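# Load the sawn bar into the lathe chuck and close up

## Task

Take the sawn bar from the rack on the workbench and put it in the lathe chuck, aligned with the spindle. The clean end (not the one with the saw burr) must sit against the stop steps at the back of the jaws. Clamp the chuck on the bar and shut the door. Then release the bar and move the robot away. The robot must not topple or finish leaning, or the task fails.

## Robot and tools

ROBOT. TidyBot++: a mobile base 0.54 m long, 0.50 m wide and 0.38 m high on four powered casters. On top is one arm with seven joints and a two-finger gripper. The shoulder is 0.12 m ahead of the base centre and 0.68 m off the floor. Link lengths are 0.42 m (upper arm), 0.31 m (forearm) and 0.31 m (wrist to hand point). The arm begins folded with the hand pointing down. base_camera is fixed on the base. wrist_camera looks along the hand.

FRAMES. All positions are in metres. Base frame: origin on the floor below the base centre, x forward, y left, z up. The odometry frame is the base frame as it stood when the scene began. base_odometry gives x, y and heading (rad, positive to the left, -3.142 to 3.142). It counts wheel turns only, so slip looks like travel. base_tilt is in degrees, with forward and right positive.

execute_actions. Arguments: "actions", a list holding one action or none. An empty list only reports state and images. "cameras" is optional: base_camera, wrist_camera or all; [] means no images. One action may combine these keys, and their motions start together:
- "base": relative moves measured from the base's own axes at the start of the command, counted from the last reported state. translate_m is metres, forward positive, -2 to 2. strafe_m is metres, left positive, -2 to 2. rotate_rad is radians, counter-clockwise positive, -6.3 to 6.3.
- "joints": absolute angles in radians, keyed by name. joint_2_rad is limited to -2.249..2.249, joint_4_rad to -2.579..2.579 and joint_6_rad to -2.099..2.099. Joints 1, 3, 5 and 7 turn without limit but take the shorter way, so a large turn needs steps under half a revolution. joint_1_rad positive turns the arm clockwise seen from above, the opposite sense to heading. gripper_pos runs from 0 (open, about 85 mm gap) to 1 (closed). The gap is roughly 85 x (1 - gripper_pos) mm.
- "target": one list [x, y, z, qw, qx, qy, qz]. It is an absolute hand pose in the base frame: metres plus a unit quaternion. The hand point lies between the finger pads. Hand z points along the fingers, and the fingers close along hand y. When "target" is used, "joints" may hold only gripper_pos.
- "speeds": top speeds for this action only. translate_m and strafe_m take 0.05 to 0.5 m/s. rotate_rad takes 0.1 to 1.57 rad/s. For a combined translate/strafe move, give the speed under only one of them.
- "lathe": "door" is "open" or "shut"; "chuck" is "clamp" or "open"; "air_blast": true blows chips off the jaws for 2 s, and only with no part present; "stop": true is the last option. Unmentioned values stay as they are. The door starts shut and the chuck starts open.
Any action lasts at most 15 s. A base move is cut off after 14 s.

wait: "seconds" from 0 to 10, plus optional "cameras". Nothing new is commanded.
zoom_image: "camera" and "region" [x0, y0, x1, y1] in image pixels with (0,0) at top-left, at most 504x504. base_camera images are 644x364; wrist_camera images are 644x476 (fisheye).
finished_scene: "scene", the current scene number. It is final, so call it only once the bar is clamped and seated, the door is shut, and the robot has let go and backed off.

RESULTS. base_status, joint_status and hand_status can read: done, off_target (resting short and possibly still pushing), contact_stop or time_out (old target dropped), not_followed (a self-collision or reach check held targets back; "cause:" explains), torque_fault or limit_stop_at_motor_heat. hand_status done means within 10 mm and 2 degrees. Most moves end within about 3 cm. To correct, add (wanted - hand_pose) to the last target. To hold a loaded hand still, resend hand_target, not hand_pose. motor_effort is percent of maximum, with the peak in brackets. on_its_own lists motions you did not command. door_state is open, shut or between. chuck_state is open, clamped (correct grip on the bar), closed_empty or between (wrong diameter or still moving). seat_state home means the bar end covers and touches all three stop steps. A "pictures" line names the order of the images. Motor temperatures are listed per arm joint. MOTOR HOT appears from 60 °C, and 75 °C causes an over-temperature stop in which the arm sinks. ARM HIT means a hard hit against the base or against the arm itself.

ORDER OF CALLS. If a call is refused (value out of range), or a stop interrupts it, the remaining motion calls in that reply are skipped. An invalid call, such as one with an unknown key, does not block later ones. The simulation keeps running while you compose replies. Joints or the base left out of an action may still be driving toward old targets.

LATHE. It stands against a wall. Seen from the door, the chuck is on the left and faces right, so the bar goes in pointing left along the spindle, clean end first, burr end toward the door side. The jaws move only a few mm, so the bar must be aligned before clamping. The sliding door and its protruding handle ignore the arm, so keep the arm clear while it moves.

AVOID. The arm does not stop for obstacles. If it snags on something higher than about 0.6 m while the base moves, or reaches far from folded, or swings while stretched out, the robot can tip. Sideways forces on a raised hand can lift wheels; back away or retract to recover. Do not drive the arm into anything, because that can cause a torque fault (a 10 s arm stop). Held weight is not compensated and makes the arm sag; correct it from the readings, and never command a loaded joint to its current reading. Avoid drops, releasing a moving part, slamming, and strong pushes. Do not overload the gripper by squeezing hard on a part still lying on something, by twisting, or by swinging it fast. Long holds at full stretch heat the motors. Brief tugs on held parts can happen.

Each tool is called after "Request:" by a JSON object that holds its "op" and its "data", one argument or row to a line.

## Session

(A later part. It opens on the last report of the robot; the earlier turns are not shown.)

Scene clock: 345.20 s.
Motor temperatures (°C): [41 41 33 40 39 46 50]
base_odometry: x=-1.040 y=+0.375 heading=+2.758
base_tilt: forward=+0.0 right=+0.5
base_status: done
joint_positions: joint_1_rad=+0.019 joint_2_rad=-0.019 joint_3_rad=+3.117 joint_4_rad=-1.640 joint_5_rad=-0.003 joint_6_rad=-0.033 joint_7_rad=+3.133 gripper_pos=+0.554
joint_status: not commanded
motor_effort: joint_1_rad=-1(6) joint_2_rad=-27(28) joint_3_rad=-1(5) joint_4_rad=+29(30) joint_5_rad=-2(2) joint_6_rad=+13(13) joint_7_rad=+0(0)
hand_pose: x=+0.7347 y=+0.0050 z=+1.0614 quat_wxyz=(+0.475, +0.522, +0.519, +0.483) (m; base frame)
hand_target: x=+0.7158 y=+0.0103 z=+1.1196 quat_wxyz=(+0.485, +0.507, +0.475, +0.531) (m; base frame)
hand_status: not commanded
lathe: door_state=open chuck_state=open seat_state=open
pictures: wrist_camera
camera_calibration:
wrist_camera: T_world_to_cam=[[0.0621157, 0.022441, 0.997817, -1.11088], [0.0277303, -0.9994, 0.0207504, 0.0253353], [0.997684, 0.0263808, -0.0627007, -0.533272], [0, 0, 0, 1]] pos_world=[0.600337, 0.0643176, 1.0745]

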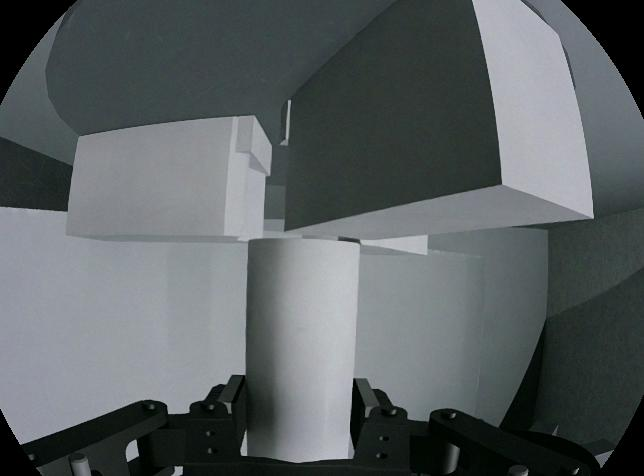

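Request:
{"op": "execute_actions", "data": {
  "actions": [
    {"base": {"strafe_m": -0.008, "translate_m": 0.0045}, "speeds": {"strafe_m": 0.1}}
  ],
  "cameras": ["wrist_camera"]
}}

Request:
{"op": "execute_actions", "data": {
  "actions": [
    {"base": {"strafe_m": 0.006}, "speeds": {"strafe_m": 0.1}}
  ],
  "cameras": ["wrist_camera"]
}}

Request:
{"op": "execute_actions", "data": {
  "actions": [
    {"base": {"strafe_m": 0.006}, "speeds": {"strafe_m": 0.1}}
  ],
  "cameras": ["wrist_camera"]
}}

Scene clock: 356.60 s.
Motor temperatures (°C): [41 41 33 40 39 45 50]
base_odometry: x=-1.041 y=+0.384 heading=+2.758
base_tilt: forward=+0.0 right=+0.5
base_status: done
joint_positions: joint_1_rad=+0.018 joint_2_rad=-0.022 joint_3_rad=+3.116 joint_4_rad=-1.640 joint_5_rad=-0.003 joint_6_rad=-0.033 joint_7_rad=+3.133 gripper_pos=+0.554
joint_status: not commanded
motor_effort: joint_1_rad=+0(2) joint_2_rad=-26(30) joint_3_rad=+1(3) joint_4_rad=+29(30) joint_5_rad=-2(2) joint_6_rad=+13(14) joint_7_rad=+0(0)
hand_pose: x=+0.7336 y=+0.0065 z=+1.0632 quat_wxyz=(+0.475, +0.520, +0.519, +0.484) (m; base frame)
hand_target: x=+0.7158 y=+0.0103 z=+1.1196 quat_wxyz=(+0.485, +0.507, +0.475, +0.531) (m; base frame)
hand_status: not commanded
lathe: door_state=open chuck_state=open seat_state=open
pictures: wrist_camera
camera_calibration:
wrist_camera: T_world_to_cam=[[0.0590137, 0.0226655, 0.998, -1.11064], [0.0300159, -0.99933, 0.0209208, 0.0249478], [0.997806, 0.0287212, -0.0596545, -0.535348], [0, 0, 0, 1]] pos_world=[0.598968, 0.0654802, 1.07596]

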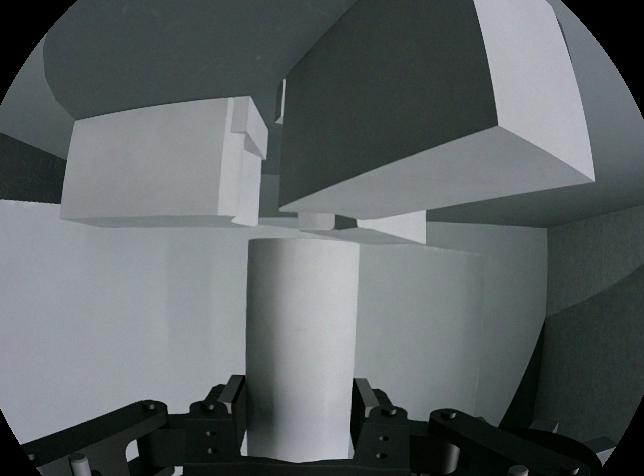

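Scene clock: 357.20 s.
Motor temperatures (°C): [41 41 33 40 39 45 50]
base_odometry: x=-1.043 y=+0.378 heading=+2.758
base_tilt: forward=+0.0 right=+0.4
base_status: done
joint_positions: joint_1_rad=+0.018 joint_2_rad=-0.023 joint_3_rad=+3.116 joint_4_rad=-1.640 joint_5_rad=-0.003 joint_6_rad=-0.033 joint_7_rad=+3.133 gripper_pos=+0.554
joint_status: not commanded
motor_effort: joint_1_rad=+0(3) joint_2_rad=-27(28) joint_3_rad=+1(3) joint_4_rad=+29(30) joint_5_rad=-2(2) joint_6_rad=+13(13) joint_7_rad=+0(0)
hand_pose: x=+0.7334 y=+0.0063 z=+1.0634 quat_wxyz=(+0.475, +0.520, +0.518, +0.484) (m; base frame)
hand_target: x=+0.7158 y=+0.0103 z=+1.1196 quat_wxyz=(+0.485, +0.507, +0.475, +0.531) (m; base frame)
hand_status: not commanded
lathe: door_state=open chuck_state=open seat_state=open
pictures: wrist_camera
camera_calibration:
wrist_camera: T_world_to_cam=[[0.0586971, 0.0226523, 0.998019, -1.11061], [0.0297449, -0.999338, 0.0209329, 0.0249718], [0.997833, 0.0284572, -0.059332, -0.535573], [0, 0, 0, 1]] pos_world=[0.598859, 0.0653542, 1.07611]

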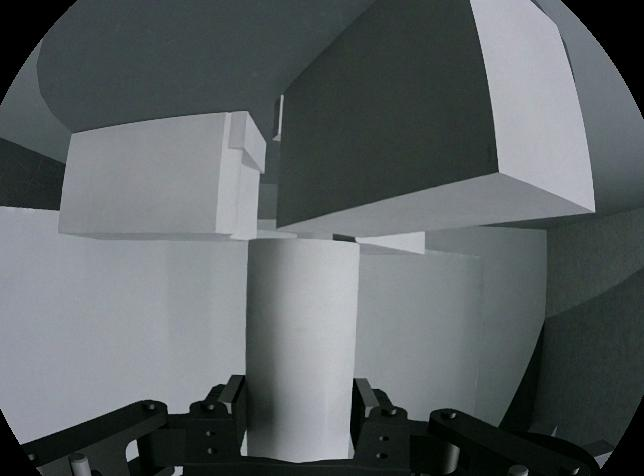

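Scene clock: 357.80 s.
Motor temperatures (°C): [41 41 33 40 39 45 50]
base_odometry: x=-1.046 y=+0.373 heading=+2.759
base_tilt: forward=+0.0 right=+0.4
base_status: done
joint_positions: joint_1_rad=+0.022 joint_2_rad=-0.023 joint_3_rad=+3.120 joint_4_rad=-1.640 joint_5_rad=-0.003 joint_6_rad=-0.033 joint_7_rad=+3.133 gripper_pos=+0.554
joint_status: not commanded
motor_effort: joint_1_rad=-1(5) joint_2_rad=-26(28) joint_3_rad=-1(5) joint_4_rad=+29(30) joint_5_rad=-2(2) joint_6_rad=+13(13) joint_7_rad=+0(0)
hand_pose: x=+0.7335 y=+0.0012 z=+1.0635 quat_wxyz=(+0.477, +0.522, +0.516, +0.482) (m; base frame)
hand_target: x=+0.7158 y=+0.0103 z=+1.1196 quat_wxyz=(+0.485, +0.507, +0.475, +0.531) (m; base frame)
hand_status: not commanded
lathe: door_state=open chuck_state=open seat_state=open
pictures: wrist_camera
camera_calibration:
wrist_camera: T_world_to_cam=[[0.0587626, 0.0220759, 0.998028, -1.11063], [0.0214899, -0.999552, 0.0208443, 0.0260123], [0.998041, 0.0202227, -0.0592106, -0.535729], [0, 0, 0, 1]] pos_world=[0.599384, 0.0613527, 1.07618]

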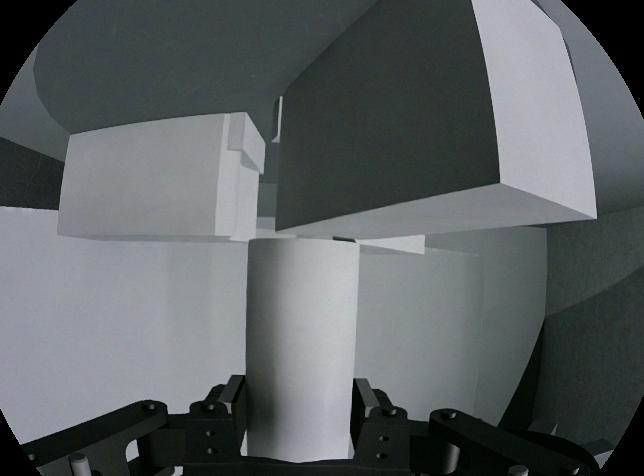

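Request:
{"op": "execute_actions", "data": {
  "actions": [
    {"base": {"strafe_m": -0.008}, "speeds": {"strafe_m": 0.1}, "joints": {"joint_1_rad": 6.298, "joint_2_rad": -0.024, "joint_3_rad": 3.120, "joint_4_rad": -1.614, "joint_5_rad": -0.038, "joint_6_rad": 0.010, "joint_7_rad": 3.100, "gripper_pos": 1.0}}
  ],
  "cameras": ["wrist_camera"]
}}

Request:
{"op": "zoom_image", "data": {
  "camera": "wrist_camera",
  "region": [220, 180, 460, 270]
}}

Scene clock: 359.63 s.
Motor temperatures (°C): [41 41 33 40 39 45 50]
base_odometry: x=-1.043 y=+0.380 heading=+2.759
base_tilt: forward=+0.1 right=+0.5
base_status: done
joint_positions: joint_1_rad=+0.020 joint_2_rad=-0.011 joint_3_rad=+3.121 joint_4_rad=-1.640 joint_5_rad=-0.003 joint_6_rad=-0.033 joint_7_rad=+3.133 gripper_pos=+0.554
joint_status: gripper_pos off_target (ended at +0.554, target +1.000); the others done
motor_effort: joint_1_rad=+0(2) joint_2_rad=-27(29) joint_3_rad=+0(3) joint_4_rad=+29(30) joint_5_rad=-2(3) joint_6_rad=+13(14) joint_7_rad=+0(1)
hand_pose: x=+0.7381 y=+0.0021 z=+1.0560 quat_wxyz=(+0.474, +0.525, +0.520, +0.480) (m; base frame)
hand_target: x=+0.7342 y=+0.0056 z=+1.0935 quat_wxyz=(+0.476, +0.520, +0.484, +0.518) (m; base frame)
hand_status: not commanded
lathe: door_state=open chuck_state=open seat_state=open
pictures: wrist_camera
camera_calibration:
wrist_camera: T_world_to_cam=[[0.070919, 0.0219247, 0.997241, -1.11154], [0.0234452, -0.999519, 0.0203074, 0.0261452], [0.997207, 0.0219403, -0.0713989, -0.527336], [0, 0, 0, 1]] pos_world=[0.604079, 0.0620727, 1.07029]

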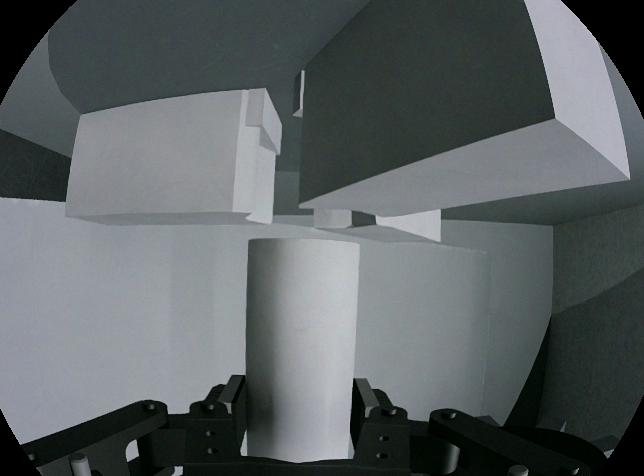

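Scaled by 2.100.

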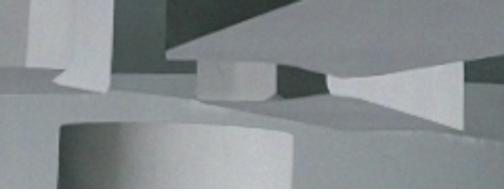

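Request:
{"op": "execute_actions", "data": {
  "actions": [
    {"joints": {"joint_1_rad": 6.298, "joint_2_rad": -0.066, "joint_3_rad": 3.120, "joint_4_rad": -1.614, "joint_5_rad": -0.038, "joint_6_rad": 0.010, "joint_7_rad": 3.100, "gripper_pos": 1.0}}
  ],
  "cameras": []
}}

Scene clock: 364.73 s.
Motor temperatures (°C): [41 41 33 40 39 45 50]
base_odometry: x=-1.043 y=+0.380 heading=+2.759
base_tilt: forward=+0.0 right=+0.4
base_status: not commanded
joint_positions: joint_1_rad=+0.020 joint_2_rad=-0.025 joint_3_rad=+3.121 joint_4_rad=-1.640 joint_5_rad=-0.003 joint_6_rad=-0.033 joint_7_rad=+3.133 gripper_pos=+0.554
joint_status: joint_2_rad off_target (ended at -0.025, target -0.066); gripper_pos off_target (ended at +0.554, target +1.000); the others done
motor_effort: joint_1_rad=+0(1) joint_2_rad=-26(30) joint_3_rad=+1(1) joint_4_rad=+29(30) joint_5_rad=-2(3) joint_6_rad=+13(14) joint_7_rad=+0(1)
hand_pose: x=+0.7327 y=+0.0023 z=+1.0647 quat_wxyz=(+0.477, +0.521, +0.516, +0.483) (m; base frame)
hand_target: x=+0.7164 y=+0.0059 z=+1.1190 quat_wxyz=(+0.486, +0.509, +0.474, +0.529) (m; base frame)
hand_status: not commanded
lathe: door_state=open chuck_state=open seat_state=open
pictures: none
No camera images: "cameras" was empty.

Request:
{"op": "execute_actions", "data": {
  "actions": [
    {"joints": {"joint_1_rad": 6.298, "joint_2_rad": -0.029, "joint_3_rad": 3.120, "joint_4_rad": -1.614, "joint_5_rad": -0.038, "joint_6_rad": 0.010, "joint_7_rad": 3.100, "gripper_pos": 1.0}}
  ],
  "cameras": []
}}

Scene clock: 366.37 s.
Motor temperatures (°C): [41 41 33 40 39 45 50]
base_odometry: x=-1.043 y=+0.380 heading=+2.759
base_tilt: forward=+0.0 right=+0.5
base_status: not commanded
joint_positions: joint_1_rad=+0.020 joint_2_rad=-0.016 joint_3_rad=+3.121 joint_4_rad=-1.640 joint_5_rad=-0.003 joint_6_rad=-0.033 joint_7_rad=+3.133 gripper_pos=+0.554
joint_status: gripper_pos off_target (ended at +0.554, target +1.000); the others done
motor_effort: joint_1_rad=+0(1) joint_2_rad=-26(28) joint_3_rad=+0(1) joint_4_rad=+29(30) joint_5_rad=-2(2) joint_6_rad=+13(14) joint_7_rad=+0(1)
hand_pose: x=+0.7361 y=+0.0022 z=+1.0593 quat_wxyz=(+0.475, +0.524, +0.518, +0.481) (m; base frame)
hand_target: x=+0.7322 y=+0.0056 z=+1.0966 quat_wxyz=(+0.477, +0.519, +0.483, +0.520) (m; base frame)
hand_status: not commanded
lathe: door_state=open chuck_state=open seat_state=open
pictures: none
No camera images: "cameras" was empty.

Request:
{"op": "execute_actions", "data": {
  "actions": [
    {"base": {"strafe_m": 0.008}, "speeds": {"strafe_m": 0.1}, "joints": {"joint_1_rad": 6.298, "joint_2_rad": -0.041, "joint_3_rad": 3.120, "joint_4_rad": -1.614, "joint_5_rad": -0.038, "joint_6_rad": 0.010, "joint_7_rad": 3.100, "gripper_pos": 1.0}}
  ],
  "cameras": ["wrist_camera"]
}}

Request:
{"op": "zoom_image", "data": {
  "camera": "wrist_camera",
  "region": [220, 180, 460, 270]
}}

Request:
{"op": "execute_actions", "data": {
  "actions": [
    {"base": {"strafe_m": 0.005}, "speeds": {"strafe_m": 0.1}}
  ],
  "cameras": ["wrist_camera"]
}}

Scene clock: 368.53 s.
Motor temperatures (°C): [41 41 33 40 39 45 50]
base_odometry: x=-1.046 y=+0.373 heading=+2.759
base_tilt: forward=+0.0 right=+0.4
base_status: done
joint_positions: joint_1_rad=+0.020 joint_2_rad=-0.016 joint_3_rad=+3.122 joint_4_rad=-1.640 joint_5_rad=-0.003 joint_6_rad=-0.033 joint_7_rad=+3.133 gripper_pos=+0.554
joint_status: gripper_pos off_target (ended at +0.554, target +1.000); the others done
motor_effort: joint_1_rad=+0(3) joint_2_rad=-27(29) joint_3_rad=+0(3) joint_4_rad=+29(31) joint_5_rad=-2(2) joint_6_rad=+13(14) joint_7_rad=+0(1)
hand_pose: x=+0.7361 y=+0.0009 z=+1.0593 quat_wxyz=(+0.476, +0.524, +0.518, +0.481) (m; base frame)
hand_target: x=+0.7271 y=+0.0057 z=+1.1039 quat_wxyz=(+0.480, +0.516, +0.480, +0.523) (m; base frame)
hand_status: not commanded
lathe: door_state=open chuck_state=open seat_state=open
pictures: wrist_camera
camera_calibration:
wrist_camera: T_world_to_cam=[[0.0656005, 0.0218718, 0.997606, -1.11116], [0.0212793, -0.999563, 0.0205154, 0.0262601], [0.997619, 0.0198826, -0.0660373, -0.531071], [0, 0, 0, 1]] pos_world=[0.60214, 0.0611108, 1.07289]

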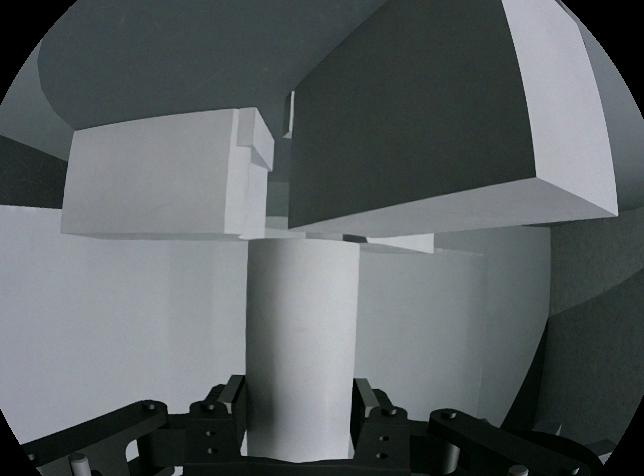

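Scaled by 2.100.

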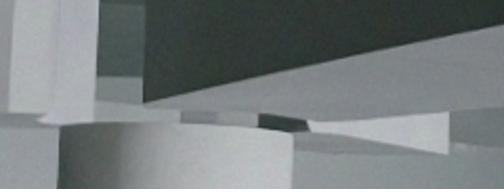

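Scene clock: 369.13 s.
Motor temperatures (°C): [41 41 33 40 39 45 50]
base_odometry: x=-1.047 y=+0.368 heading=+2.759
base_tilt: forward=+0.0 right=+0.4
base_status: done
joint_positions: joint_1_rad=+0.023 joint_2_rad=-0.016 joint_3_rad=+3.127 joint_4_rad=-1.640 joint_5_rad=-0.003 joint_6_rad=-0.033 joint_7_rad=+3.133 gripper_pos=+0.554
joint_status: not commanded
motor_effort: joint_1_rad=-1(6) joint_2_rad=-26(28) joint_3_rad=+0(5) joint_4_rad=+29(30) joint_5_rad=-2(2) joint_6_rad=+13(13) joint_7_rad=+0(0)
hand_pose: x=+0.7362 y=-0.0034 z=+1.0593 quat_wxyz=(+0.477, +0.526, +0.516, +0.479) (m; base frame)
hand_target: x=+0.7271 y=+0.0057 z=+1.1039 quat_wxyz=(+0.480, +0.516, +0.480, +0.523) (m; base frame)
hand_status: not commanded
lathe: door_state=open chuck_state=open seat_state=open
pictures: wrist_camera
camera_calibration:
wrist_camera: T_world_to_cam=[[0.0657488, 0.021345, 0.997608, -1.11118], [0.0143468, -0.999688, 0.020444, 0.0271317], [0.997733, 0.0129683, -0.0660345, -0.531138], [0, 0, 0, 1]] pos_world=[0.602604, 0.0577294, 1.0729]

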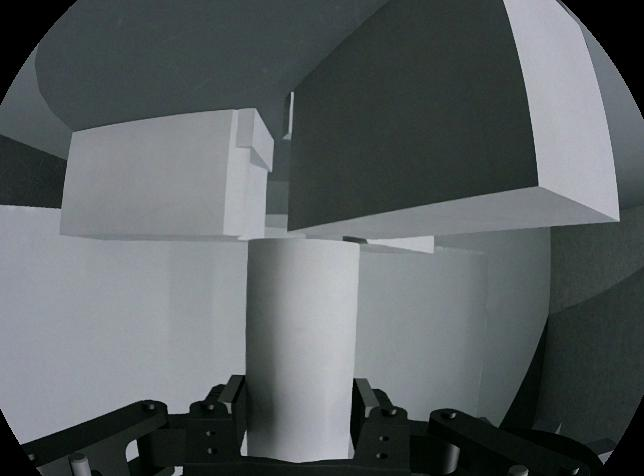

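Request:
{"op": "execute_actions", "data": {
  "actions": [
    {"base": {"strafe_m": -0.008, "translate_m": 0.004}, "speeds": {"strafe_m": 0.1}, "joints": {"joint_1_rad": 6.282, "joint_2_rad": -0.041, "joint_3_rad": 3.110, "joint_4_rad": -1.614, "joint_5_rad": -0.038, "joint_6_rad": 0.010, "joint_7_rad": 3.100, "gripper_pos": 1.0}}
  ],
  "cameras": ["wrist_camera"]
}}

Request:
{"op": "execute_actions", "data": {
  "actions": [
    {"base": {"strafe_m": 0.006}, "speeds": {"strafe_m": 0.1}}
  ],
  "cameras": ["wrist_camera"]
}}

Request:
{"op": "execute_actions", "data": {
  "actions": [
    {"base": {"strafe_m": 0.006}, "speeds": {"strafe_m": 0.1}}
  ],
  "cameras": ["wrist_camera"]
}}

Scene clock: 374.43 s.
Motor temperatures (°C): [41 41 33 40 39 45 50]
base_odometry: x=-1.048 y=+0.377 heading=+2.759
base_tilt: forward=+0.0 right=+0.4
base_status: done
joint_positions: joint_1_rad=+0.013 joint_2_rad=-0.016 joint_3_rad=+3.124 joint_4_rad=-1.640 joint_5_rad=-0.003 joint_6_rad=-0.033 joint_7_rad=+3.133 gripper_pos=+0.554
joint_status: gripper_pos off_target (ended at +0.554, target +1.000); the others done
motor_effort: joint_1_rad=-3(5) joint_2_rad=-26(30) joint_3_rad=-3(5) joint_4_rad=+29(30) joint_5_rad=-2(2) joint_6_rad=+13(13) joint_7_rad=+0(2)
hand_pose: x=+0.7361 y=+0.0044 z=+1.0593 quat_wxyz=(+0.474, +0.523, +0.519, +0.482) (m; base frame)
hand_target: x=+0.7267 y=+0.0217 z=+1.1039 quat_wxyz=(+0.473, +0.509, +0.486, +0.529) (m; base frame)
hand_status: not commanded
lathe: door_state=open chuck_state=open seat_state=open
pictures: wrist_camera
camera_calibration:
wrist_camera: T_world_to_cam=[[0.0654751, 0.0222191, 0.997607, -1.11115], [0.0269486, -0.999427, 0.020491, 0.0256014], [0.99749, 0.0255424, -0.0660363, -0.531074], [0, 0, 0, 1]] pos_world=[0.601804, 0.0638404, 1.07289]

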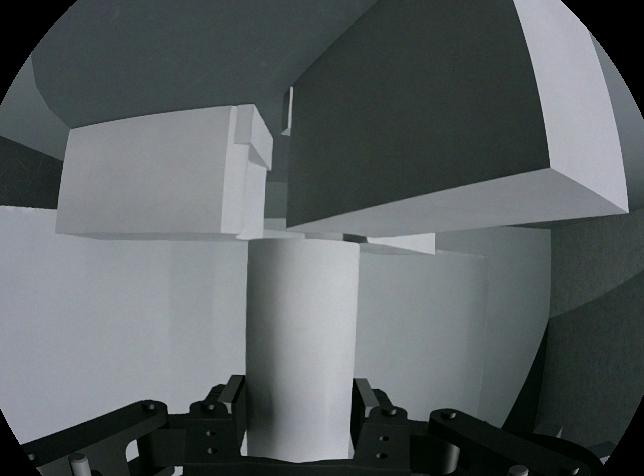

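Scene clock: 375.07 s.
Motor temperatures (°C): [41 41 33 40 39 45 50]
base_odometry: x=-1.050 y=+0.371 heading=+2.759
base_tilt: forward=+0.0 right=+0.5
base_status: done
joint_positions: joint_1_rad=+0.017 joint_2_rad=-0.016 joint_3_rad=+3.128 joint_4_rad=-1.640 joint_5_rad=-0.003 joint_6_rad=-0.033 joint_7_rad=+3.133 gripper_pos=+0.554
joint_status: not commanded
motor_effort: joint_1_rad=-7(7) joint_2_rad=-26(27) joint_3_rad=-7(8) joint_4_rad=+29(29) joint_5_rad=-2(3) joint_6_rad=+13(13) joint_7_rad=-1(1)
hand_pose: x=+0.7362 y=-0.0008 z=+1.0593 quat_wxyz=(+0.476, +0.525, +0.517, +0.480) (m; base frame)
hand_target: x=+0.7267 y=+0.0217 z=+1.1039 quat_wxyz=(+0.473, +0.509, +0.486, +0.529) (m; base frame)
hand_status: not commanded
lathe: door_state=open chuck_state=open seat_state=open
pictures: wrist_camera
camera_calibration:
wrist_camera: T_world_to_cam=[[0.0656569, 0.0216025, 0.997608, -1.11118], [0.0186068, -0.999618, 0.0204214, 0.0266395], [0.997669, 0.0172215, -0.0660337, -0.531148], [0, 0, 0, 1]] pos_world=[0.60237, 0.0597806, 1.0729]

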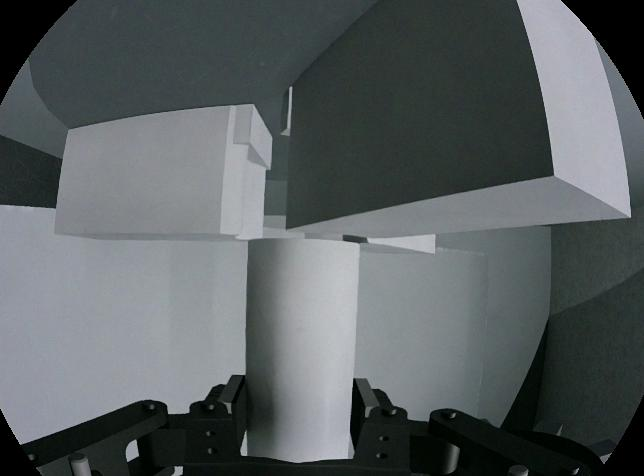

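Scene clock: 375.70 s.
Motor temperatures (°C): [41 41 33 40 39 45 50]
base_odometry: x=-1.052 y=+0.366 heading=+2.759
base_tilt: forward=+0.1 right=+0.5
base_status: done
joint_positions: joint_1_rad=+0.022 joint_2_rad=-0.016 joint_3_rad=+3.133 joint_4_rad=-1.640 joint_5_rad=-0.003 joint_6_rad=-0.033 joint_7_rad=+3.133 gripper_pos=+0.554
joint_status: not commanded
motor_effort: joint_1_rad=-5(7) joint_2_rad=-27(27) joint_3_rad=-4(7) joint_4_rad=+29(29) joint_5_rad=-2(3) joint_6_rad=+13(13) joint_7_rad=+0(1)
hand_pose: x=+0.7362 y=-0.0066 z=+1.0593 quat_wxyz=(+0.478, +0.527, +0.515, +0.478) (m; base frame)
hand_target: x=+0.7267 y=+0.0217 z=+1.1039 quat_wxyz=(+0.473, +0.509, +0.486, +0.529) (m; base frame)
hand_status: not commanded
lathe: door_state=open chuck_state=open seat_state=open
pictures: wrist_camera
camera_calibration:
wrist_camera: T_world_to_cam=[[0.0658534, 0.0209148, 0.99761, -1.1112], [0.00929421, -0.99975, 0.0203462, 0.0277971], [0.997786, 0.00793213, -0.0660313, -0.531218], [0, 0, 0, 1]] pos_world=[0.60296, 0.0552445, 1.07291]

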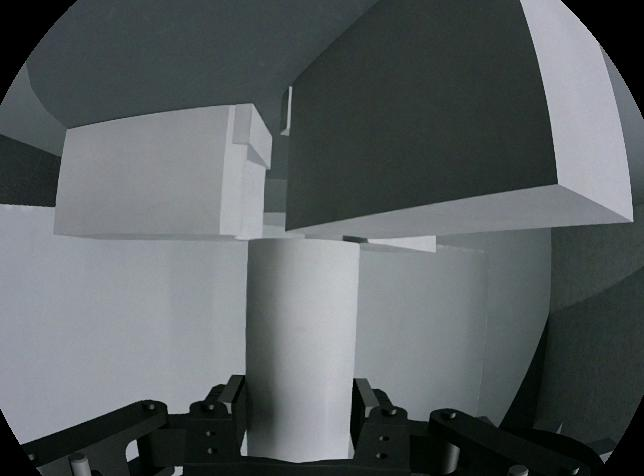

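Request:
{"op": "zoom_image", "data": {
  "camera": "wrist_camera",
  "region": [225, 215, 325, 265]
}}

Request:
{"op": "zoom_image", "data": {
  "camera": "wrist_camera",
  "region": [300, 215, 400, 265]
}}

Scaled by 5.040.

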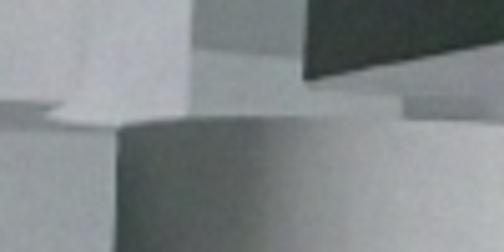

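Scaled by 5.040.

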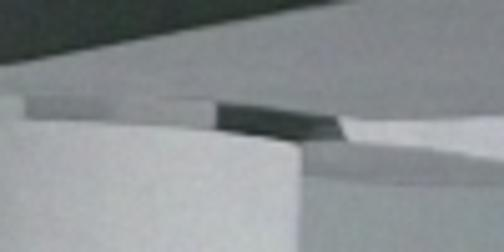

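Request:
{"op": "execute_actions", "data": {
  "actions": [
    {"base": {"strafe_m": -0.014, "translate_m": -0.014}, "speeds": {"strafe_m": 0.1}, "joints": {"joint_1_rad": 6.292, "joint_2_rad": -0.041, "joint_3_rad": 3.113, "joint_4_rad": -1.614, "joint_5_rad": -0.038, "joint_6_rad": 0.010, "joint_7_rad": 3.076, "gripper_pos": 1.0}}
  ],
  "cameras": ["wrist_camera"]
}}

Request:
{"op": "zoom_image", "data": {
  "camera": "wrist_camera",
  "region": [225, 180, 385, 270]
}}

Scene clock: 397.57 s.
Motor temperatures (°C): [41 41 33 40 39 45 50]
base_odometry: x=-1.034 y=+0.373 heading=+2.759
base_tilt: forward=+0.1 right=+0.5
base_status: done
joint_positions: joint_1_rad=+0.017 joint_2_rad=-0.016 joint_3_rad=+3.119 joint_4_rad=-1.639 joint_5_rad=-0.003 joint_6_rad=-0.033 joint_7_rad=+3.121 gripper_pos=+0.554
joint_status: gripper_pos off_target (ended at +0.554, target +1.000); the others done
motor_effort: joint_1_rad=+0(5) joint_2_rad=-26(31) joint_3_rad=+0(4) joint_4_rad=+29(30) joint_5_rad=-2(3) joint_6_rad=+13(14) joint_7_rad=+0(1)
hand_pose: x=+0.7359 y=+0.0051 z=+1.0597 quat_wxyz=(+0.471, +0.525, +0.516, +0.485) (m; base frame)
hand_target: x=+0.7269 y=+0.0137 z=+1.1039 quat_wxyz=(+0.470, +0.518, +0.477, +0.532) (m; base frame)
hand_status: not commanded
lathe: door_state=open chuck_state=open seat_state=open
pictures: wrist_camera
camera_calibration:
wrist_camera: T_world_to_cam=[[0.0649207, 0.0104357, 0.997836, -1.11129], [0.0269797, -0.999598, 0.00869876, 0.0387555], [0.997526, 0.0263566, -0.0651762, -0.531794], [0, 0, 0, 1]] pos_world=[0.601578, 0.0643532, 1.07388]

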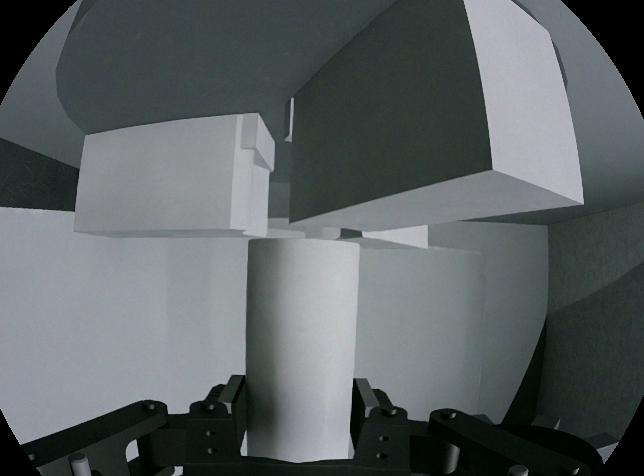

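Scaled by 3.150.

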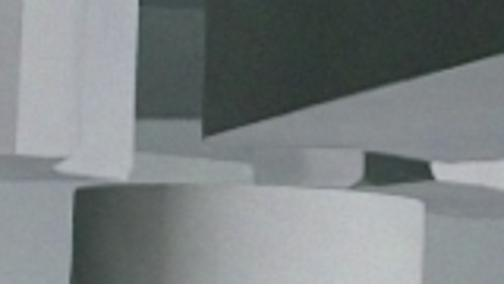

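Request:
{"op": "execute_actions", "data": {
  "actions": [
    {"base": {"strafe_m": 0.006}, "speeds": {"strafe_m": 0.1}}
  ],
  "cameras": ["wrist_camera"]
}}

Request:
{"op": "execute_actions", "data": {
  "actions": [
    {"base": {"strafe_m": 0.006}, "speeds": {"strafe_m": 0.1}}
  ],
  "cameras": ["wrist_camera"]
}}

Request:
{"op": "zoom_image", "data": {
  "camera": "wrist_camera",
  "region": [225, 180, 385, 270]
}}

Scene clock: 399.53 s.
Motor temperatures (°C): [41 41 33 40 39 45 50]
base_odometry: x=-1.036 y=+0.368 heading=+2.759
base_tilt: forward=+0.0 right=+0.4
base_status: done
joint_positions: joint_1_rad=+0.015 joint_2_rad=-0.016 joint_3_rad=+3.118 joint_4_rad=-1.639 joint_5_rad=-0.003 joint_6_rad=-0.033 joint_7_rad=+3.121 gripper_pos=+0.554
joint_status: not commanded
motor_effort: joint_1_rad=+0(4) joint_2_rad=-27(29) joint_3_rad=+1(4) joint_4_rad=+29(30) joint_5_rad=-2(2) joint_6_rad=+14(14) joint_7_rad=+0(0)
hand_pose: x=+0.7359 y=+0.0070 z=+1.0597 quat_wxyz=(+0.471, +0.525, +0.517, +0.486) (m; base frame)
hand_target: x=+0.7269 y=+0.0137 z=+1.1039 quat_wxyz=(+0.470, +0.518, +0.477, +0.532) (m; base frame)
hand_status: not commanded
lathe: door_state=open chuck_state=open seat_state=open
pictures: wrist_camera
camera_calibration:
wrist_camera: T_world_to_cam=[[0.0648885, 0.0106562, 0.997836, -1.11128], [0.0300639, -0.99951, 0.00871905, 0.0383753], [0.99744, 0.0294331, -0.065177, -0.531768], [0, 0, 0, 1]] pos_world=[0.601362, 0.0658501, 1.07388]

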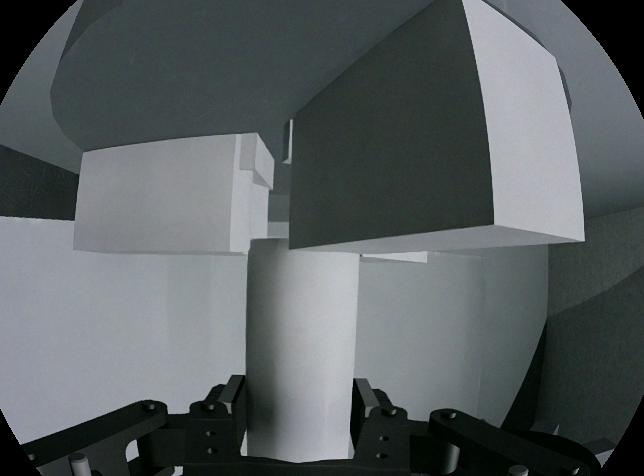

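Scene clock: 400.13 s.
Motor temperatures (°C): [41 41 33 40 39 45 50]
base_odometry: x=-1.038 y=+0.362 heading=+2.759
base_tilt: forward=+0.0 right=+0.5
base_status: done
joint_positions: joint_1_rad=+0.014 joint_2_rad=-0.016 joint_3_rad=+3.117 joint_4_rad=-1.639 joint_5_rad=-0.003 joint_6_rad=-0.033 joint_7_rad=+3.121 gripper_pos=+0.554
joint_status: not commanded
motor_effort: joint_1_rad=+0(3) joint_2_rad=-26(29) joint_3_rad=+1(3) joint_4_rad=+29(29) joint_5_rad=-2(2) joint_6_rad=+13(13) joint_7_rad=+0(0)
hand_pose: x=+0.7358 y=+0.0083 z=+1.0597 quat_wxyz=(+0.470, +0.524, +0.518, +0.486) (m; base frame)
hand_target: x=+0.7269 y=+0.0137 z=+1.1039 quat_wxyz=(+0.470, +0.518, +0.477, +0.532) (m; base frame)
hand_status: not commanded
lathe: door_state=open chuck_state=open seat_state=open
pictures: wrist_camera
camera_calibration:
wrist_camera: T_world_to_cam=[[0.0648657, 0.0108113, 0.997835, -1.11128], [0.032208, -0.999443, 0.00873499, 0.0381098], [0.997374, 0.0315717, -0.0651778, -0.531749], [0, 0, 0, 1]] pos_world=[0.601209, 0.0668911, 1.07388]

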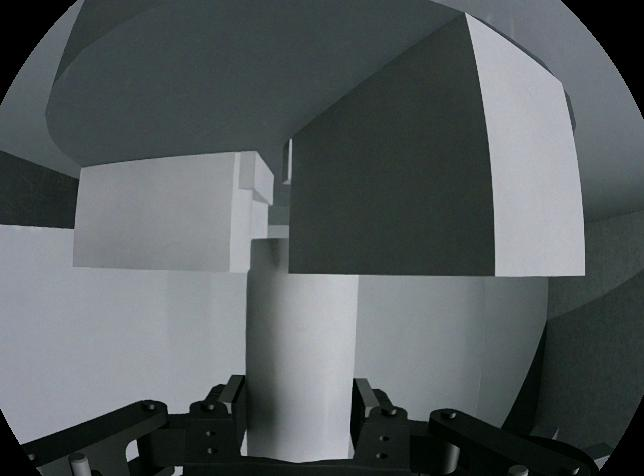

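Scaled by 3.150.

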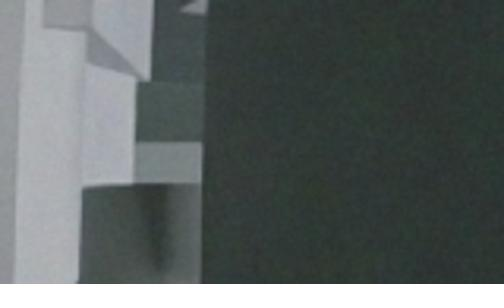

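Request:
{"op": "execute_actions", "data": {
  "actions": [
    {"base": {"strafe_m": 0.008}, "speeds": {"strafe_m": 0.1}}
  ],
  "cameras": ["wrist_camera"]
}}

Request:
{"op": "zoom_image", "data": {
  "camera": "wrist_camera",
  "region": [225, 140, 385, 230]
}}

Scene clock: 438.57 s.
Motor temperatures (°C): [41 41 33 40 39 45 50]
base_odometry: x=-1.041 y=+0.355 heading=+2.759
base_tilt: forward=+0.0 right=+0.4
base_status: done
joint_positions: joint_1_rad=+0.012 joint_2_rad=-0.016 joint_3_rad=+3.116 joint_4_rad=-1.639 joint_5_rad=-0.003 joint_6_rad=-0.033 joint_7_rad=+3.121 gripper_pos=+0.554
joint_status: not commanded
motor_effort: joint_1_rad=+0(3) joint_2_rad=-27(28) joint_3_rad=+1(3) joint_4_rad=+29(29) joint_5_rad=-2(2) joint_6_rad=+13(13) joint_7_rad=+0(0)
hand_pose: x=+0.7358 y=+0.0098 z=+1.0599 quat_wxyz=(+0.470, +0.523, +0.518, +0.487) (m; base frame)
hand_target: x=+0.7269 y=+0.0137 z=+1.1039 quat_wxyz=(+0.470, +0.518, +0.477, +0.532) (m; base frame)
hand_status: not commanded
lathe: door_state=open chuck_state=open seat_state=open
pictures: wrist_camera
camera_calibration:
wrist_camera: T_world_to_cam=[[0.0644267, 0.0109828, 0.997862, -1.11124], [0.034642, -0.999361, 0.0087626, 0.0377985], [0.997321, 0.0340033, -0.064766, -0.532183], [0, 0, 0, 1]] pos_world=[0.601042, 0.0680748, 1.07406]

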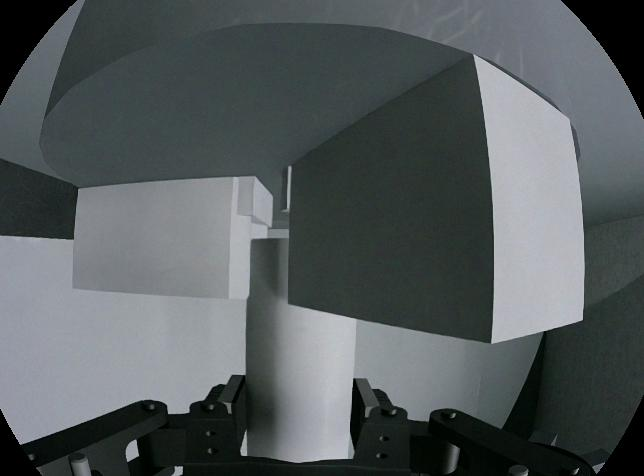

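Scaled by 3.150.

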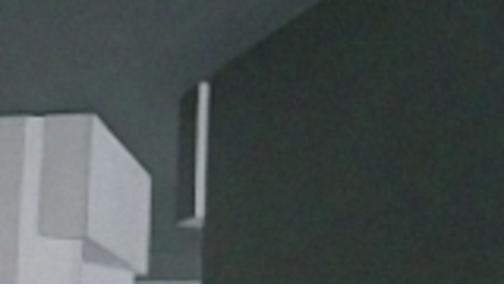

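Request:
{"op": "execute_actions", "data": {
  "actions": [
    {"base": {"strafe_m": 0.007}, "speeds": {"strafe_m": 0.07}, "joints": {"joint_1_rad": 6.294, "joint_2_rad": -0.041, "joint_3_rad": 3.128, "joint_4_rad": -1.614, "joint_5_rad": -0.038, "joint_6_rad": 0.010, "joint_7_rad": 3.096, "gripper_pos": 1.0}}
  ],
  "cameras": ["wrist_camera"]
}}

Request:
{"op": "zoom_image", "data": {
  "camera": "wrist_camera",
  "region": [225, 160, 325, 250]
}}

Scene clock: 440.77 s.
Motor temperatures (°C): [41 41 33 40 39 45 50]
base_odometry: x=-1.044 y=+0.348 heading=+2.759
base_tilt: forward=+0.0 right=+0.4
base_status: done
joint_positions: joint_1_rad=+0.012 joint_2_rad=-0.016 joint_3_rad=+3.122 joint_4_rad=-1.639 joint_5_rad=-0.003 joint_6_rad=-0.033 joint_7_rad=+3.121 gripper_pos=+0.554
joint_status: gripper_pos off_target (ended at +0.554, target +1.000); the others done
motor_effort: joint_1_rad=+0(3) joint_2_rad=-27(28) joint_3_rad=+0(2) joint_4_rad=+29(30) joint_5_rad=-2(2) joint_6_rad=+13(13) joint_7_rad=+0(1)
hand_pose: x=+0.7359 y=+0.0064 z=+1.0599 quat_wxyz=(+0.471, +0.525, +0.517, +0.486) (m; base frame)
hand_target: x=+0.7272 y=+0.0031 z=+1.1039 quat_wxyz=(+0.480, +0.518, +0.478, +0.523) (m; base frame)
hand_status: not commanded
lathe: door_state=open chuck_state=open seat_state=open
pictures: wrist_camera
camera_calibration:
wrist_camera: T_world_to_cam=[[0.0644846, 0.0105307, 0.997863, -1.11125], [0.0291502, -0.999537, 0.00866456, 0.0385158], [0.997493, 0.0285292, -0.0647618, -0.532276], [0, 0, 0, 1]] pos_world=[0.601478, 0.0653855, 1.07407]

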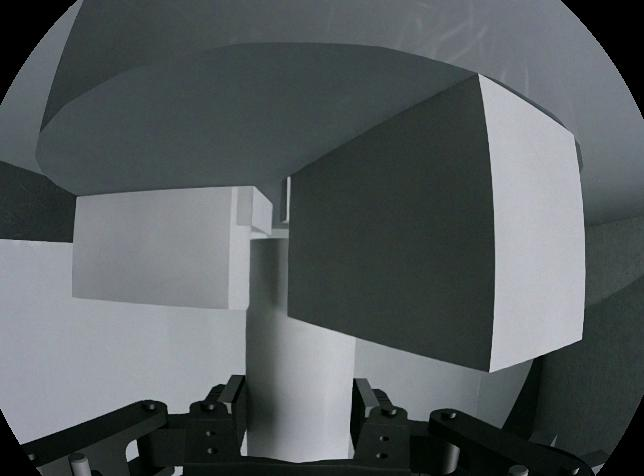

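Scaled by 5.040.

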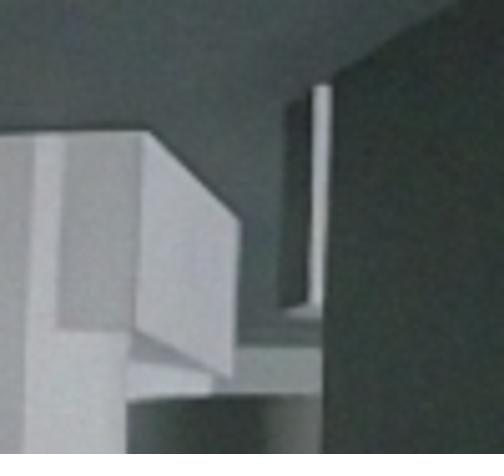

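Request:
{"op": "execute_actions", "data": {
  "actions": [
    {"base": {"strafe_m": 0.004}, "speeds": {"strafe_m": 0.05}}
  ],
  "cameras": []
}}

Request:
{"op": "execute_actions", "data": {
  "actions": [
    {"base": {"strafe_m": 0.003}, "speeds": {"strafe_m": 0.05}}
  ],
  "cameras": ["wrist_camera"]
}}

Request:
{"op": "zoom_image", "data": {
  "camera": "wrist_camera",
  "region": [225, 160, 325, 260]
}}

Scene clock: 443.23 s.
Motor temperatures (°C): [41 41 33 40 39 45 50]
base_odometry: x=-1.045 y=+0.344 heading=+2.759
base_tilt: forward=+0.0 right=+0.5
base_status: done
joint_positions: joint_1_rad=+0.012 joint_2_rad=-0.016 joint_3_rad=+3.123 joint_4_rad=-1.639 joint_5_rad=-0.003 joint_6_rad=-0.033 joint_7_rad=+3.121 gripper_pos=+0.554
joint_status: not commanded
motor_effort: joint_1_rad=+0(3) joint_2_rad=-27(28) joint_3_rad=+0(3) joint_4_rad=+29(29) joint_5_rad=-2(2) joint_6_rad=+13(14) joint_7_rad=+0(0)
hand_pose: x=+0.7359 y=+0.0059 z=+1.0599 quat_wxyz=(+0.471, +0.525, +0.517, +0.486) (m; base frame)
hand_target: x=+0.7272 y=+0.0031 z=+1.1039 quat_wxyz=(+0.480, +0.518, +0.478, +0.523) (m; base frame)
hand_status: not commanded
lathe: door_state=open chuck_state=open seat_state=open
pictures: none
No camera images: "cameras" was empty.

Scene clock: 443.80 s.
Motor temperatures (°C): [41 41 33 40 39 45 50]
base_odometry: x=-1.046 y=+0.342 heading=+2.759
base_tilt: forward=+0.0 right=+0.5
base_status: done
joint_positions: joint_1_rad=+0.013 joint_2_rad=-0.016 joint_3_rad=+3.126 joint_4_rad=-1.639 joint_5_rad=-0.003 joint_6_rad=-0.033 joint_7_rad=+3.121 gripper_pos=+0.554
joint_status: not commanded
motor_effort: joint_1_rad=+0(4) joint_2_rad=-27(27) joint_3_rad=+1(4) joint_4_rad=+29(29) joint_5_rad=-2(2) joint_6_rad=+13(13) joint_7_rad=+0(0)
hand_pose: x=+0.7360 y=+0.0030 z=+1.0599 quat_wxyz=(+0.472, +0.526, +0.515, +0.485) (m; base frame)
hand_target: x=+0.7272 y=+0.0031 z=+1.1039 quat_wxyz=(+0.480, +0.518, +0.478, +0.523) (m; base frame)
hand_status: not commanded
lathe: door_state=open chuck_state=open seat_state=open
pictures: wrist_camera
camera_calibration:
wrist_camera: T_world_to_cam=[[0.0645405, 0.0101091, 0.997864, -1.11126], [0.0236573, -0.999683, 0.00859741, 0.0392133], [0.997635, 0.0230519, -0.0647592, -0.532343], [0, 0, 0, 1]] pos_world=[0.601877, 0.0627062, 1.07408]

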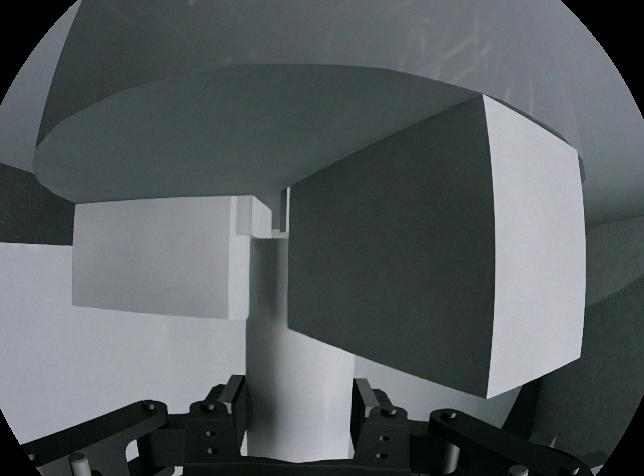

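Scaled by 5.040.

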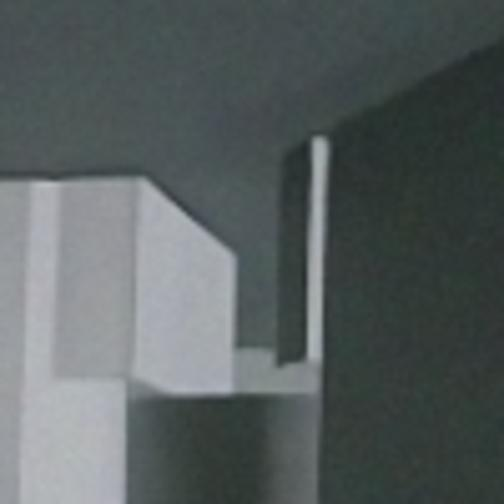

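Request:
{"op": "execute_actions", "data": {
  "actions": [
    {"lathe": {"chuck": "clamp"}}
  ],
  "cameras": []
}}

Request:
{"op": "wait", "data": {
  "seconds": 1.5,
  "cameras": ["wrist_camera"]
}}

Scene clock: 448.03 s.
Motor temperatures (°C): [41 41 33 40 39 45 50]
base_odometry: x=-1.046 y=+0.342 heading=+2.759
base_tilt: forward=+0.0 right=+0.3
base_status: not commanded
joint_positions: joint_1_rad=+0.013 joint_2_rad=-0.016 joint_3_rad=+3.126 joint_4_rad=-1.638 joint_5_rad=-0.003 joint_6_rad=-0.033 joint_7_rad=+3.121 gripper_pos=+0.554
joint_status: not commanded
motor_effort: joint_1_rad=+0(0) joint_2_rad=-25(26) joint_3_rad=+0(1) joint_4_rad=+26(29) joint_5_rad=-2(2) joint_6_rad=+11(13) joint_7_rad=+0(0)
hand_pose: x=+0.7360 y=+0.0030 z=+1.0605 quat_wxyz=(+0.472, +0.526, +0.515, +0.485) (m; base frame)
hand_target: x=+0.7272 y=+0.0031 z=+1.1039 quat_wxyz=(+0.480, +0.518, +0.478, +0.523) (m; base frame)
hand_status: not commanded
lathe: door_state=open chuck_state=between seat_state=open
pictures: none
No camera images: "cameras" was empty.

Scene clock: 449.53 s.
Motor temperatures (°C): [41 41 33 40 39 45 50]
base_odometry: x=-1.046 y=+0.342 heading=+2.759
base_tilt: forward=+0.1 right=+0.4
base_status: not commanded
joint_positions: joint_1_rad=+0.013 joint_2_rad=-0.016 joint_3_rad=+3.126 joint_4_rad=-1.635 joint_5_rad=+0.000 joint_6_rad=-0.033 joint_7_rad=+3.121 gripper_pos=+0.555
joint_status: not commanded
motor_effort: joint_1_rad=+0(0) joint_2_rad=-28(26) joint_3_rad=+1(1) joint_4_rad=+28(29) joint_5_rad=-7(2) joint_6_rad=+13(13) joint_7_rad=-5(0)
hand_pose: x=+0.7364 y=+0.0029 z=+1.0621 quat_wxyz=(+0.474, +0.524, +0.515, +0.485) (m; base frame)
hand_target: x=+0.7272 y=+0.0031 z=+1.1039 quat_wxyz=(+0.480, +0.518, +0.478, +0.523) (m; base frame)
hand_status: not commanded
wait: 1.50 s; at rest by 0.67 s
lathe: door_state=open chuck_state=clamped seat_state=open
pictures: wrist_camera
camera_calibration:
wrist_camera: T_world_to_cam=[[0.0607947, 0.0131291, 0.998064, -1.11097], [0.0237174, -0.99965, 0.0117053, 0.0357704], [0.997868, 0.0229598, -0.0610848, -0.536681], [0, 0, 0, 1]] pos_world=[0.60223, 0.0626661, 1.07562]

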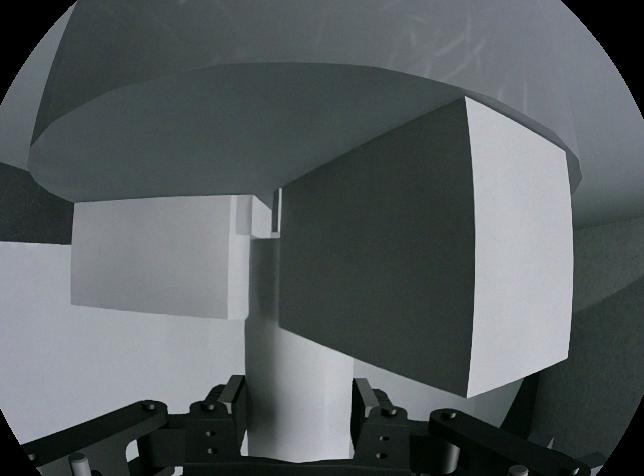

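Request:
{"op": "zoom_image", "data": {
  "camera": "wrist_camera",
  "region": [225, 170, 325, 260]
}}

Scaled by 5.040.

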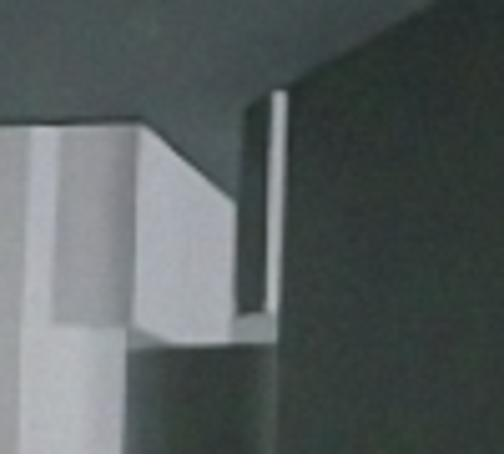

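Request:
{"op": "execute_actions", "data": {
  "actions": [
    {"lathe": {"chuck": "open"}}
  ],
  "cameras": []
}}

Request:
{"op": "wait", "data": {
  "seconds": 1.0,
  "cameras": []
}}

Scene clock: 452.20 s.
Motor temperatures (°C): [41 41 33 40 39 45 50]
base_odometry: x=-1.046 y=+0.342 heading=+2.759
base_tilt: forward=+0.0 right=+0.4
base_status: not commanded
joint_positions: joint_1_rad=+0.013 joint_2_rad=-0.016 joint_3_rad=+3.126 joint_4_rad=-1.637 joint_5_rad=-0.017 joint_6_rad=-0.033 joint_7_rad=+3.120 gripper_pos=+0.555
joint_status: not commanded
motor_effort: joint_1_rad=+0(0) joint_2_rad=-26(30) joint_3_rad=+0(1) joint_4_rad=+29(32) joint_5_rad=-2(7) joint_6_rad=+13(15) joint_7_rad=+0(5)
hand_pose: x=+0.7363 y=+0.0031 z=+1.0610 quat_wxyz=(+0.469, +0.529, +0.511, +0.489) (m; base frame)
hand_target: x=+0.7272 y=+0.0031 z=+1.1039 quat_wxyz=(+0.480, +0.518, +0.478, +0.523) (m; base frame)
hand_status: not commanded
lathe: door_state=open chuck_state=between seat_state=open
pictures: none
No camera images: "cameras" was empty.

Scene clock: 453.20 s.
Motor temperatures (°C): [41 41 33 40 39 45 50]
base_odometry: x=-1.046 y=+0.342 heading=+2.759
base_tilt: forward=+0.0 right=+0.4
base_status: not commanded
joint_positions: joint_1_rad=+0.013 joint_2_rad=-0.016 joint_3_rad=+3.126 joint_4_rad=-1.637 joint_5_rad=-0.017 joint_6_rad=-0.033 joint_7_rad=+3.120 gripper_pos=+0.555
joint_status: not commanded
motor_effort: joint_1_rad=+0(0) joint_2_rad=-27(30) joint_3_rad=+0(1) joint_4_rad=+29(32) joint_5_rad=-2(7) joint_6_rad=+13(15) joint_7_rad=+0(5)
hand_pose: x=+0.7363 y=+0.0031 z=+1.0610 quat_wxyz=(+0.469, +0.529, +0.511, +0.489) (m; base frame)
hand_target: x=+0.7272 y=+0.0031 z=+1.1039 quat_wxyz=(+0.480, +0.518, +0.478, +0.523) (m; base frame)
hand_status: not commanded
wait: 1.00 s; at rest by 0.27 s
lathe: door_state=open chuck_state=open seat_state=open
pictures: none
No camera images: "cameras" was empty.

Request:
{"op": "execute_actions", "data": {
  "actions": [
    {"joints": {"joint_1_rad": 6.294, "joint_2_rad": -0.041, "joint_3_rad": 3.128, "joint_4_rad": -1.608, "joint_5_rad": -0.005, "joint_6_rad": 0.010, "joint_7_rad": 3.096, "gripper_pos": 1.0}}
  ],
  "cameras": []
}}

Scene clock: 456.13 s.
Motor temperatures (°C): [41 41 33 40 39 45 50]
base_odometry: x=-1.046 y=+0.342 heading=+2.759
base_tilt: forward=+0.0 right=+0.5
base_status: not commanded
joint_positions: joint_1_rad=+0.013 joint_2_rad=-0.016 joint_3_rad=+3.126 joint_4_rad=-1.636 joint_5_rad=-0.005 joint_6_rad=-0.033 joint_7_rad=+3.120 gripper_pos=+0.555
joint_status: gripper_pos off_target (ended at +0.555, target +1.000); the others done
motor_effort: joint_1_rad=+0(1) joint_2_rad=-26(27) joint_3_rad=+0(1) joint_4_rad=+29(30) joint_5_rad=-2(2) joint_6_rad=+13(14) joint_7_rad=+0(1)
hand_pose: x=+0.7364 y=+0.0030 z=+1.0612 quat_wxyz=(+0.472, +0.526, +0.514, +0.486) (m; base frame)
hand_target: x=+0.7272 y=+0.0033 z=+1.1077 quat_wxyz=(+0.490, +0.508, +0.485, +0.517) (m; base frame)
hand_status: not commanded
lathe: door_state=open chuck_state=open seat_state=open
pictures: none
No camera images: "cameras" was empty.

Request:
{"op": "execute_actions", "data": {
  "actions": [
    {"joints": {"joint_4_rad": -1.606, "joint_5_rad": -0.003, "gripper_pos": 1.0}, "base": {"strafe_m": 0.003}, "speeds": {"strafe_m": 0.05}}
  ],
  "cameras": ["wrist_camera"]
}}

Scene clock: 460.30 s.
Motor temperatures (°C): [41 41 33 40 39 45 50]
base_odometry: x=-1.047 y=+0.339 heading=+2.759
base_tilt: forward=+0.0 right=+0.5
base_status: done
joint_positions: joint_1_rad=+0.015 joint_2_rad=-0.016 joint_3_rad=+3.129 joint_4_rad=-1.636 joint_5_rad=-0.005 joint_6_rad=-0.033 joint_7_rad=+3.120 gripper_pos=+0.555
joint_status: gripper_pos off_target (ended at +0.555, target +1.000); the others done
motor_effort: joint_1_rad=+0(5) joint_2_rad=-27(27) joint_3_rad=+0(4) joint_4_rad=+29(30) joint_5_rad=-2(2) joint_6_rad=+13(13) joint_7_rad=+0(0)
hand_pose: x=+0.7364 y=+0.0002 z=+1.0614 quat_wxyz=(+0.473, +0.527, +0.513, +0.485) (m; base frame)
hand_target: x=+0.7272 y=+0.0033 z=+1.1090 quat_wxyz=(+0.491, +0.507, +0.485, +0.517) (m; base frame)
hand_status: not commanded
lathe: door_state=open chuck_state=open seat_state=open
pictures: wrist_camera
camera_calibration:
wrist_camera: T_world_to_cam=[[0.0619279, 0.00690758, 0.998057, -1.11109], [0.0189914, -0.999803, 0.00574128, 0.0428978], [0.9979, 0.0185989, -0.0620469, -0.535659], [0, 0, 0, 1]] pos_world=[0.602526, 0.0605269, 1.07545]

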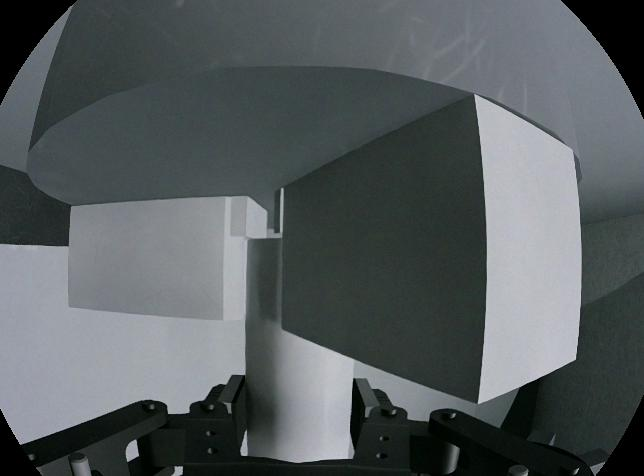

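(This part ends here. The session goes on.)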